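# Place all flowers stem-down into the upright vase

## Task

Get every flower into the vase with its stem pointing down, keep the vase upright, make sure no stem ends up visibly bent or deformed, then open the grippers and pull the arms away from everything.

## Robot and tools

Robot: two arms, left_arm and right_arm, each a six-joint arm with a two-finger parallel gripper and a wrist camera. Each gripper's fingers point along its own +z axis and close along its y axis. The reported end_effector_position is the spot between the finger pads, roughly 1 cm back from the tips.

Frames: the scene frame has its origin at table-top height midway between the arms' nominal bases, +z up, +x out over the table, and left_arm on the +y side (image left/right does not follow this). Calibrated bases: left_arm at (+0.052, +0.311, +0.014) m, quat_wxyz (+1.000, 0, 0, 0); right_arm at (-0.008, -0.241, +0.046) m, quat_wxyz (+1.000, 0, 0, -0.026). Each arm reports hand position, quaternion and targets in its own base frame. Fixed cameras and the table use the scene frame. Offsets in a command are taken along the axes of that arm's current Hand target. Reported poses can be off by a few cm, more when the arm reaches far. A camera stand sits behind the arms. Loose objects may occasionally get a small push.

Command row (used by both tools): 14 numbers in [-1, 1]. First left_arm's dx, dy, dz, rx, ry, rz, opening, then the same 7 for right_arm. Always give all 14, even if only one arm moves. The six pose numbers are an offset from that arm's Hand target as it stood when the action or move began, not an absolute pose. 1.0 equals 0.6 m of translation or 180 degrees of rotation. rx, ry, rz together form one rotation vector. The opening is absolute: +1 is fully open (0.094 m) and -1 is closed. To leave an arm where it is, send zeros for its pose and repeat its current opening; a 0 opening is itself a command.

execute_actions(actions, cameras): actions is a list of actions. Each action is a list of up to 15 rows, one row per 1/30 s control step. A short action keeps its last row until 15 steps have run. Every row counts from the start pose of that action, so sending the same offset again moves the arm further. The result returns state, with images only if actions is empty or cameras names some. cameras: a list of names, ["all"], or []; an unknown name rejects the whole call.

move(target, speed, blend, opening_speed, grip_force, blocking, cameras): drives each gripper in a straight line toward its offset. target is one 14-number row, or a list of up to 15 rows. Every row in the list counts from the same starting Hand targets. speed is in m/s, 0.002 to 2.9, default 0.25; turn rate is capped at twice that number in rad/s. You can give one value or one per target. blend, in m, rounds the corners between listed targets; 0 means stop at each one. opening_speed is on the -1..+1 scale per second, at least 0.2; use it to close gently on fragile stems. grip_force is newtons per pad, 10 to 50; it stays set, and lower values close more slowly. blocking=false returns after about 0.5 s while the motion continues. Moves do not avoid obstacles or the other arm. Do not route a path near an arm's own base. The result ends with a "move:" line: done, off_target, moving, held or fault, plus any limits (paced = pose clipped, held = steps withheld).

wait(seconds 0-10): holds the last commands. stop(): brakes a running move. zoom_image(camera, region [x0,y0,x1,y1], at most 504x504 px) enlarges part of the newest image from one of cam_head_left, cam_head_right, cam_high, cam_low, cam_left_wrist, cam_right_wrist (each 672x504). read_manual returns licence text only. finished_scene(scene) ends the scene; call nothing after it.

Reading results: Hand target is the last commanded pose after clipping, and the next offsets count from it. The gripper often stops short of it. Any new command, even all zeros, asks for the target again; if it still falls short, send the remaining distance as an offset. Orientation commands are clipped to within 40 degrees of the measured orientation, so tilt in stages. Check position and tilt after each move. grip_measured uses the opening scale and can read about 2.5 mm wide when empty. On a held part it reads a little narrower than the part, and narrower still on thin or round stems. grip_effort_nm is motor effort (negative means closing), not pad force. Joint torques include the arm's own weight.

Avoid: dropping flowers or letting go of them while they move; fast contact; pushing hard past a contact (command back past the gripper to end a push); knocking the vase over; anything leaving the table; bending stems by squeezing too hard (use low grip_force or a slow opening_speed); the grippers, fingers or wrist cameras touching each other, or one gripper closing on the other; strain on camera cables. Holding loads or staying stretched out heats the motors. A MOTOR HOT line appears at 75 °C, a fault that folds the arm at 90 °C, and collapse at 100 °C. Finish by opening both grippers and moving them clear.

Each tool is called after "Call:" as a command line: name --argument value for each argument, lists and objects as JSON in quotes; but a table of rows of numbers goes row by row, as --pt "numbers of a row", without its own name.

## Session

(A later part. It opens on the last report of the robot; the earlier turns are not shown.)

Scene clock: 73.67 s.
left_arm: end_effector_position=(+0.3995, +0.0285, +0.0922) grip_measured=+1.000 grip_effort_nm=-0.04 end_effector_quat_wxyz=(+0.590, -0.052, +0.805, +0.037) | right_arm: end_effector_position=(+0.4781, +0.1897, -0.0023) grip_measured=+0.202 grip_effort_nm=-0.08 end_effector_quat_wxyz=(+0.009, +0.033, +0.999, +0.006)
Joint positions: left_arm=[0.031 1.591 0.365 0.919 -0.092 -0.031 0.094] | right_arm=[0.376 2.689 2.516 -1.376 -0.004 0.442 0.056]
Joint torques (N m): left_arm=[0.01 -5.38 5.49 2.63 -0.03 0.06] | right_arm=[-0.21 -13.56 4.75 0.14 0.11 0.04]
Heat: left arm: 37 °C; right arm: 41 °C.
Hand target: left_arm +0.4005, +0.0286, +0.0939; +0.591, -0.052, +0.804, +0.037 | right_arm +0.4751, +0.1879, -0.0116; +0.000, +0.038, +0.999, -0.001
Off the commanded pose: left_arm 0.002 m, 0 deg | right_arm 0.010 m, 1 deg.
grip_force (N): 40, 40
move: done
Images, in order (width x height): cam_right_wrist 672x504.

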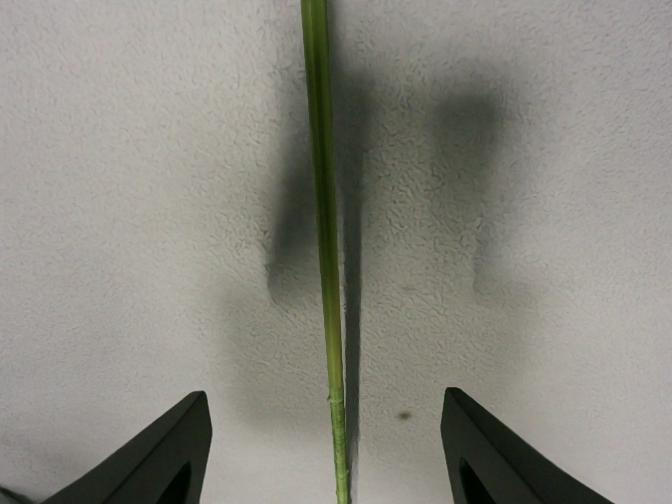

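Call:
move --pt "0 0 0 0 0 0 1 0 0 0.043 0 0 -0.019 0.2" --pt "0 0 0 0 0 0 1 0 0 0.04 0 0 -0.019 -1" --speed 0.1 --cameras '["cam_right_wrist"]'

Scene clock: 78.00 s.
left_arm: end_effector_position=(+0.3995, +0.0285, +0.0922) grip_measured=+1.000 grip_effort_nm=-0.04 end_effector_quat_wxyz=(+0.590, -0.052, +0.805, +0.037) | right_arm: end_effector_position=(+0.4784, +0.1899, -0.0275) grip_measured=-0.932 grip_effort_nm=-0.79 end_effector_quat_wxyz=(+0.009, +0.013, +1.000, +0.006)
Joint positions: left_arm=[0.031 1.591 0.365 0.919 -0.092 -0.031 0.094] | right_arm=[0.376 2.689 2.416 -1.276 -0.004 0.403 0.003]
Joint torques (N m): left_arm=[0.03 -5.3 5.46 2.65 -0.02 0.06] | right_arm=[-0.2 -13.52 5.23 0.12 0.11 -0.19]
Heat: left arm: 37 °C; right arm: 42 °C.
Hand target: left_arm +0.4005, +0.0286, +0.0939; +0.591, -0.052, +0.804, +0.037 | right_arm +0.4750, +0.1879, -0.0357; +0.000, +0.008, +1.000, -0.001
Off the commanded pose: left_arm 0.002 m, 0 deg | right_arm 0.009 m, 1 deg.
grip_force (N): 40, 40
move: done
Images, in order (width x height): cam_right_wrist 672x504.

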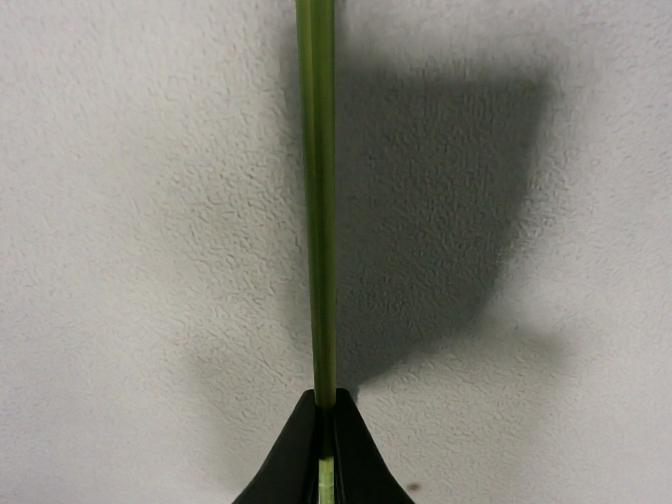

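Call:
move --pt "0 0 0 0 0 0 1 0.023 -0.114 -0.343 -0.016 -0.166 -0.0597 -1" --pt "0 0 0 0 0 0 1 0.072 -0.181 -0.626 -0.061 -0.3295 -0.1057 -1" --pt "0 0 0 0 0 0 1 0.122 -0.182 -0.862 -0.184 -0.4924 -0.1747 -1" --pt "0 0 0 0 0 0 1 0.271 0.2575 -0.943 -0.316 -0.443 -0.3 -1" --speed 0.25 --blend '[0.03,0.04,0.03,0]' --cameras '["cam_low","cam_high","cam_head_left"]'

Call:
zoom_image --camera "cam_head_left" --region '[280, 140, 400, 320]'

Call:
zoom_image --camera "cam_high" --region '[330, 20, 470, 200]'

Call:
zoom_image --camera "cam_low" --region '[350, 90, 470, 330]'

Scene clock: 87.53 s.
left_arm: end_effector_position=(+0.3995, +0.0285, +0.0922) grip_measured=+1.000 grip_effort_nm=-0.04 end_effector_quat_wxyz=(+0.590, -0.052, +0.805, +0.037) | right_arm: end_effector_position=(+0.3157, +0.3457, +0.5173) grip_measured=-0.934 grip_effort_nm=-0.84 end_effector_quat_wxyz=(+0.580, -0.395, +0.576, +0.419)
Joint positions: left_arm=[0.031 1.591 0.365 0.919 -0.092 -0.031 0.094] | right_arm=[0.616 1.597 1.915 -0.289 -0.61 0.04 0.003]
Joint torques (N m): left_arm=[0.01 -5.35 5.46 2.64 -0.04 0.07] | right_arm=[-0.01 -6.19 8.84 1.61 0.09 -0.14]
Heat: left arm: 38 °C; right arm: 42 °C.
Hand target: left_arm +0.4005, +0.0286, +0.0939; +0.591, -0.052, +0.804, +0.037 | right_arm +0.3153, +0.3459, +0.5301; +0.594, -0.395, +0.564, +0.416
Off the commanded pose: left_arm 0.002 m, 0 deg | right_arm 0.013 m, 2 deg.
grip_force (N): 40, 40
move: off_target (right_arm)
Images, in order (width x height): cam_head_left 672x504, cam_high 672x504, cam_low 672x504.

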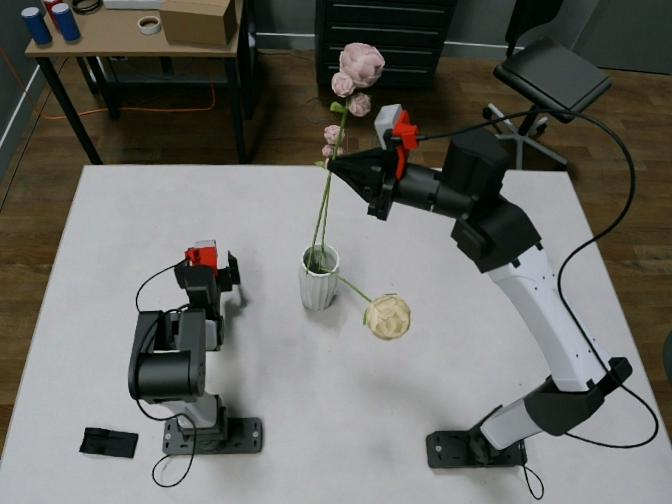

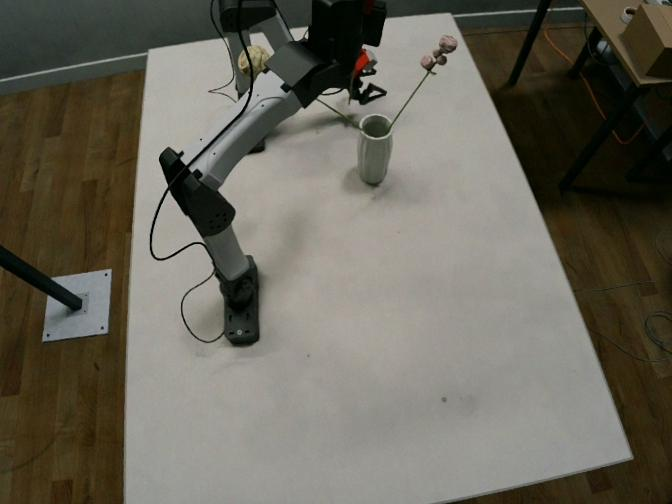

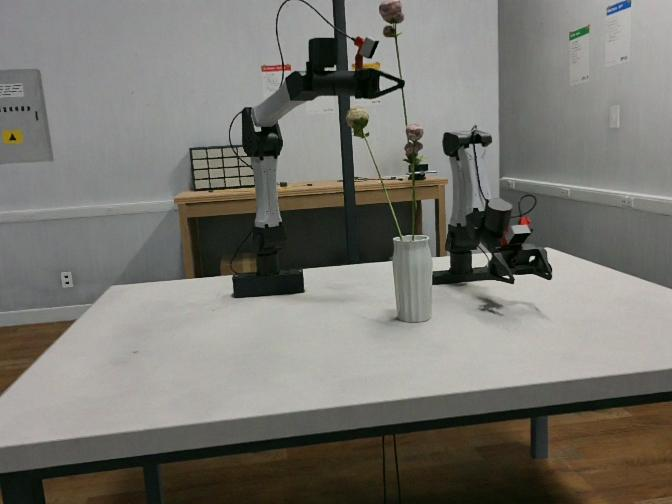

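Scaled by 2.800 from the camera's 672x504 image, which has a finer 960x720 frame.

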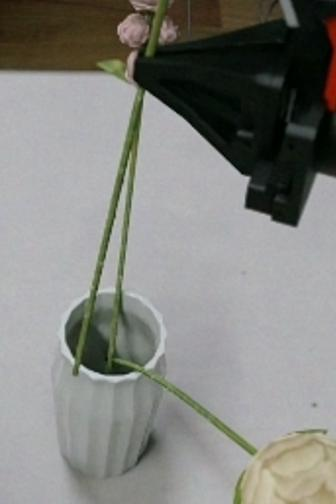

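Scaled by 2.800 from the camera's 672x504 image, which has a finer 960x720 frame.

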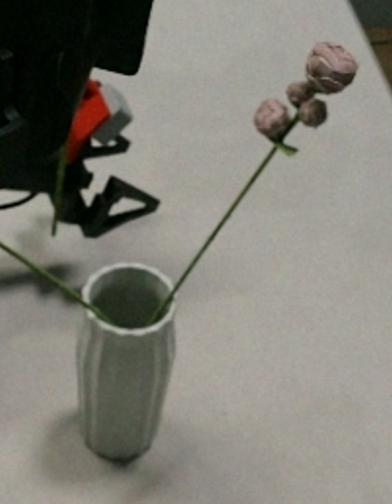

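Scaled by 2.100 from the camera's 672x504 image, which has a finer 960x720 frame.

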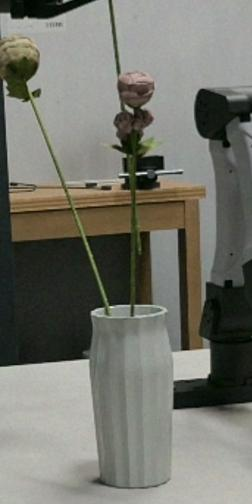

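Call:
move --target '[0,0,0,0,0,0,1,0.002,-0.039,0.039,-0.0025,0.018,-0.048,-1]' --speed 0.12 --cameras '["cam_low","cam_high","cam_head_left"]'

Call:
zoom_image --camera "cam_head_left" --region '[280, 140, 400, 320]'

Call:
zoom_image --camera "cam_high" --region '[330, 20, 470, 200]'

Call:
zoom_image --camera "cam_low" --region '[350, 90, 470, 330]'

Scene clock: 91.97 s.
left_arm: end_effector_position=(+0.3995, +0.0285, +0.0922) grip_measured=+1.000 grip_effort_nm=-0.04 end_effector_quat_wxyz=(+0.590, -0.052, +0.805, +0.037) | right_arm: end_effector_position=(+0.3447, +0.3616, +0.5202) grip_measured=-0.934 grip_effort_nm=-0.84 end_effector_quat_wxyz=(+0.595, -0.446, +0.562, +0.363)
Joint positions: left_arm=[0.031 1.591 0.365 0.919 -0.092 -0.031 0.094] | right_arm=[0.609 1.78 2.205 -0.46 -0.609 -0.143 0.003]
Joint torques (N m): left_arm=[-0.02 -5.37 5.46 2.64 -0.02 0.06] | right_arm=[-1.03 -7.24 8.42 1.6 -0.18 -0.2]
Heat: left arm: 38 °C; right arm: 42 °C.
Hand target: left_arm +0.4005, +0.0286, +0.0939; +0.591, -0.052, +0.804, +0.037 | right_arm +0.3454, +0.3599, +0.5299; +0.606, -0.451, +0.548, +0.361
Off the commanded pose: left_arm 0.002 m, 0 deg | right_arm 0.010 m, 2 deg.
grip_force (N): 40, 40
move: done
Images, in order (width x height): cam_head_left 672x504, cam_high 672x504, cam_low 672x504.

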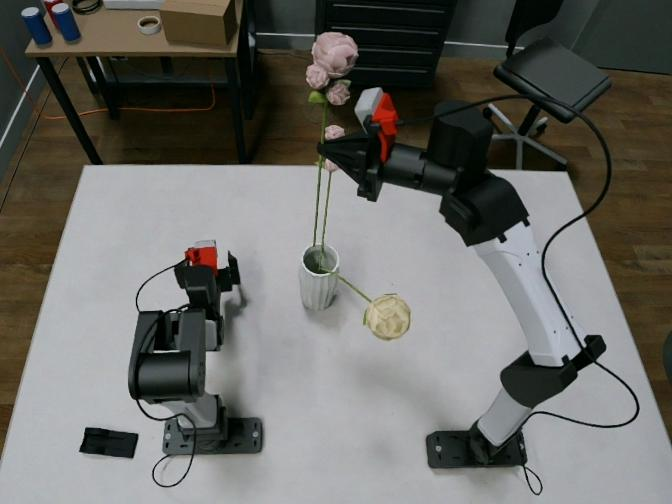

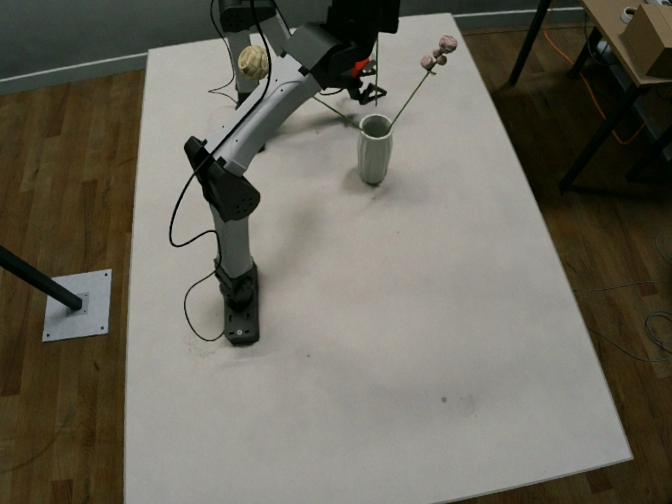

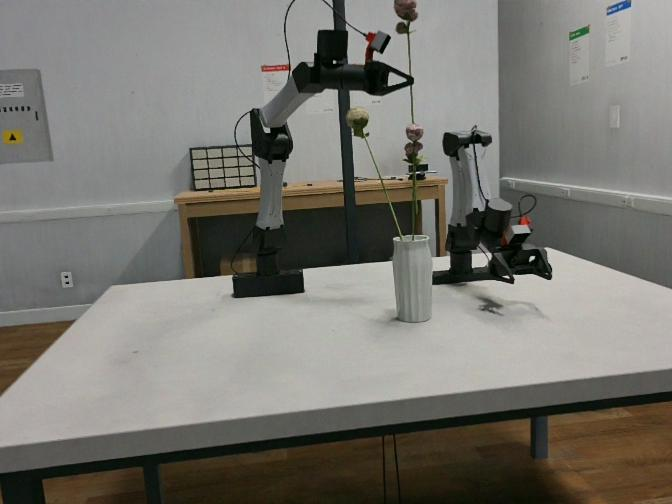

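Scaled by 2.800 from the camera's 672x504 image, which has a finer 960x720 frame.

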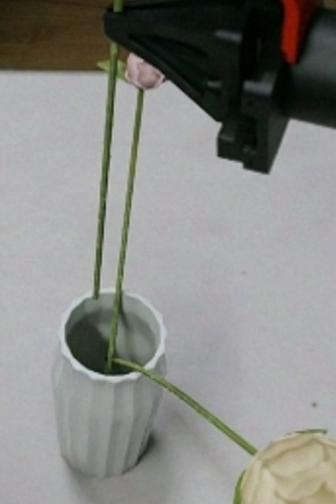

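Scaled by 2.800 from the camera's 672x504 image, which has a finer 960x720 frame.

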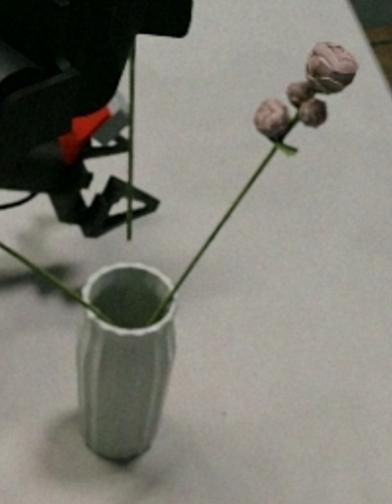

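Scaled by 2.100 from the camera's 672x504 image, which has a finer 960x720 frame.

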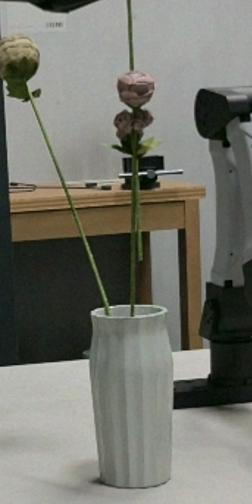

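Call:
move --pt "0 0 0 0 0 0 1 0.034 -0.002 -0.020 0 0 0 -1" --pt "0 0 0 0 0 0 1 0.323 0.042 -0.018 0 0 0 -1" --speed '[0.1,0.09]' --blend '[0.005,0]' --cameras '["cam_low","cam_high","cam_head_left","cam_right_wrist"]'

Call:
zoom_image --camera "cam_low" --region '[350, 90, 470, 330]'

Call:
zoom_image --camera "cam_high" --region '[330, 20, 470, 200]'

Scene clock: 97.47 s.
left_arm: end_effector_position=(+0.3995, +0.0285, +0.0922) grip_measured=+1.000 grip_effort_nm=-0.04 end_effector_quat_wxyz=(+0.590, -0.052, +0.805, +0.037) | right_arm: end_effector_position=(+0.3513, +0.3516, +0.3134) grip_measured=-0.934 grip_effort_nm=-0.84 end_effector_quat_wxyz=(+0.583, -0.448, +0.574, +0.360)
Joint positions: left_arm=[0.031 1.591 0.365 0.919 -0.092 -0.031 0.094] | right_arm=[0.575 1.591 1.161 0.355 -0.64 -0.155 0.003]
Joint torques (N m): left_arm=[0.02 -5.38 5.49 2.64 -0.03 0.06] | right_arm=[-0.73 -11.12 6.34 1.91 -0.21 -0.11]
Heat: left arm: 38 °C; right arm: 42 °C.
Hand target: left_arm +0.4005, +0.0286, +0.0939; +0.591, -0.052, +0.804, +0.037 | right_arm +0.3453, +0.3472, +0.3347; +0.606, -0.451, +0.548, +0.361
Off the commanded pose: left_arm 0.002 m, 0 deg | right_arm 0.023 m, 4 deg.
grip_force (N): 40, 40
move: off_target (right_arm)
Images, in order (width x height): cam_head_left 672x504, cam_high 672x504, cam_low 672x504, cam_right_wrist 672x504.

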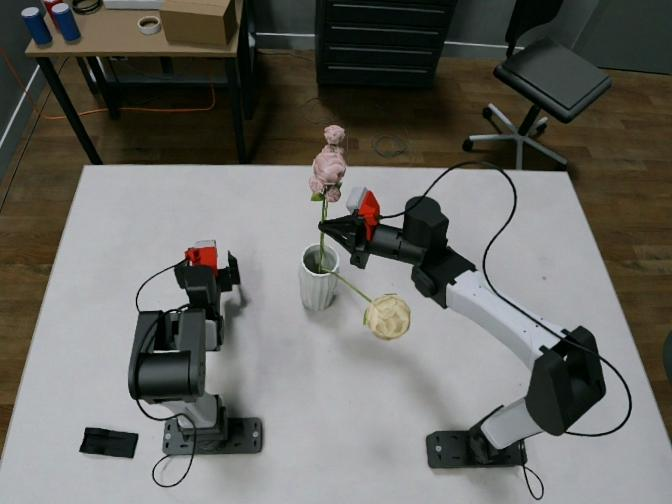

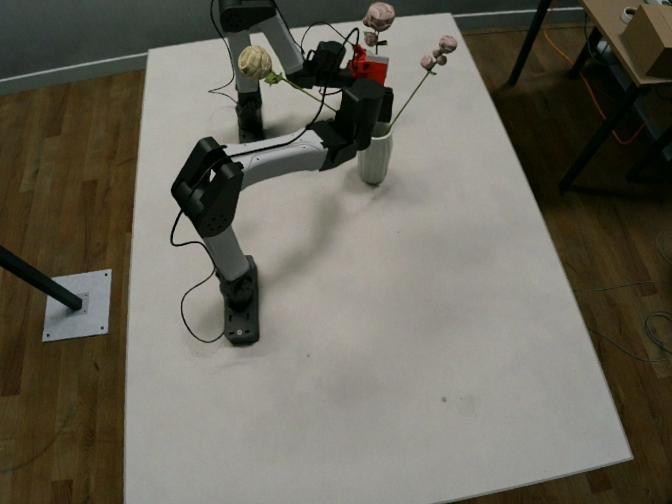

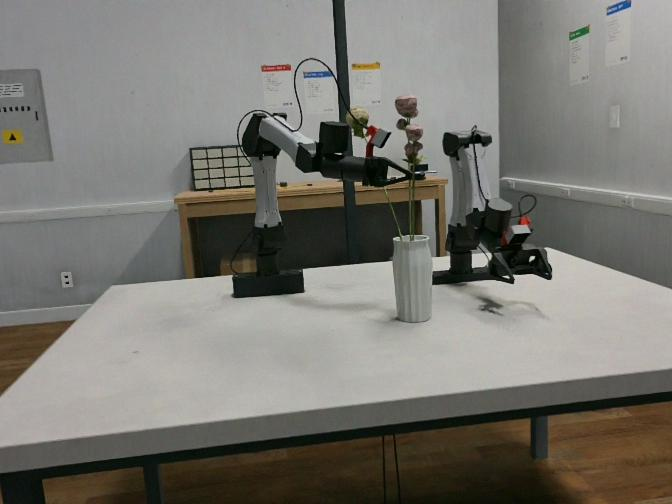

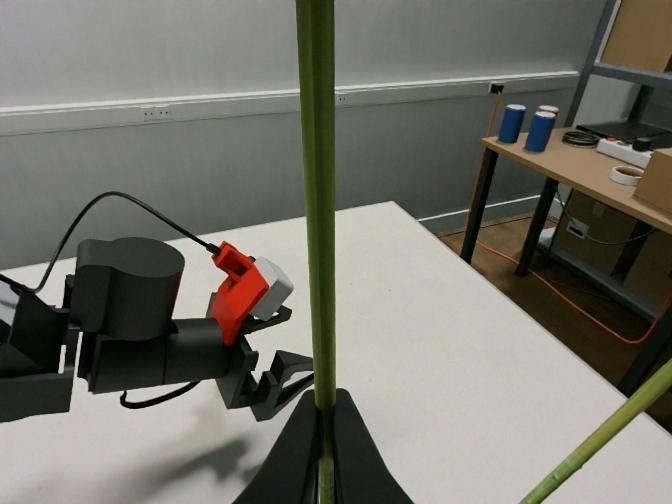

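Scaled by 2.100 from the camera's 672x504 image, which has a finer 960x720 frame.

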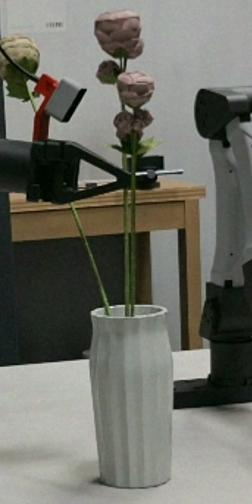

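Scaled by 2.800 from the camera's 672x504 image, which has a finer 960x720 frame.

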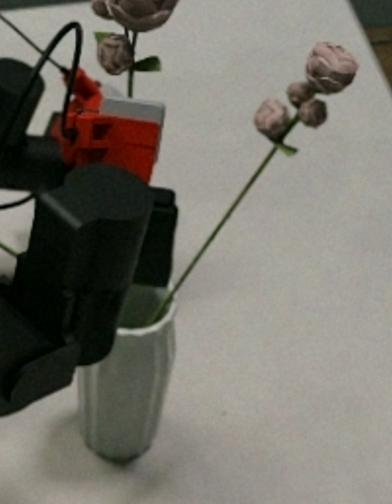

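Call:
move --pt "0 0 0 0 0 0 1 0 0 0 0 0 0 -0.5" --pt "0 0 0 0 0 0 1 0 0 -0.22 0 0 0 -0.5" --pt "0 0 0 0 0 0 1 0.05 -0.08 -0.48 0 0 0 -0.5" --speed '[0.1,0.12,0.25]' --blend '[0,0.03,0]' --cameras '["cam_low","cam_high","cam_head_left"]'

Scene clock: 101.73 s.
left_arm: end_effector_position=(+0.3995, +0.0285, +0.0922) grip_measured=+1.000 grip_effort_nm=-0.04 end_effector_quat_wxyz=(+0.590, -0.052, +0.805, +0.037) | right_arm: end_effector_position=(+0.3010, +0.0593, +0.3147) grip_measured=-0.502 grip_effort_nm=0.10 end_effector_quat_wxyz=(+0.621, -0.419, +0.570, +0.337)
Joint positions: left_arm=[0.031 1.591 0.365 0.919 -0.092 -0.031 0.094] | right_arm=[-0.408 1.2 0.805 0.32 -1.54 -0.211 0.023]
Joint torques (N m): left_arm=[0.01 -5.34 5.45 2.64 -0.03 0.04] | right_arm=[-0.96 -4.44 5.68 1.08 -0.26 -0.22]
Heat: left arm: 38 °C; right arm: 42 °C.
Hand target: left_arm +0.4005, +0.0286, +0.0939; +0.591, -0.052, +0.804, +0.037 | right_arm +0.2969, +0.0585, +0.3140; +0.606, -0.451, +0.548, +0.361
Off the commanded pose: left_arm 0.002 m, 0 deg | right_arm 0.004 m, 5 deg.
joint sent to its limit (right arm) — joint 5 (wrist yaw), lower limit. The joint targets are off in orientation, not in position.
grip_force (N): 40, 40
move: off_target (right_arm)
Images, in order (width x height): cam_head_left 672x504, cam_high 672x504, cam_low 672x504.

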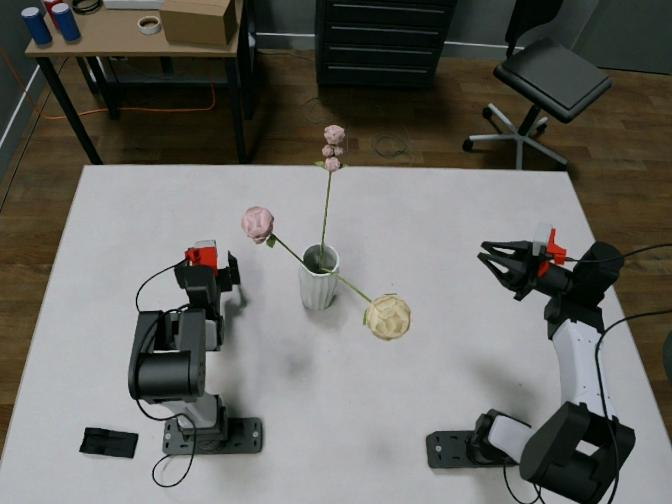

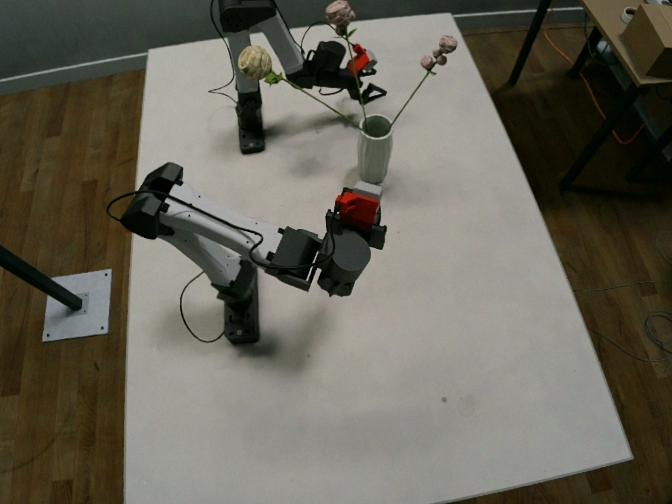

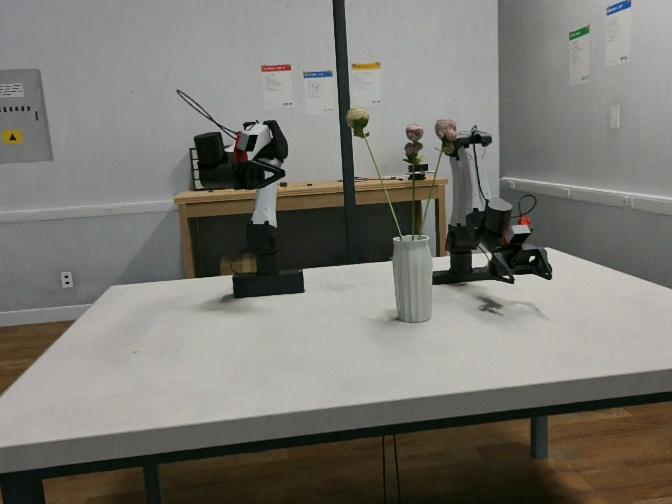

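Call:
finished_scene --scene 2

The scene is finished: the task was done.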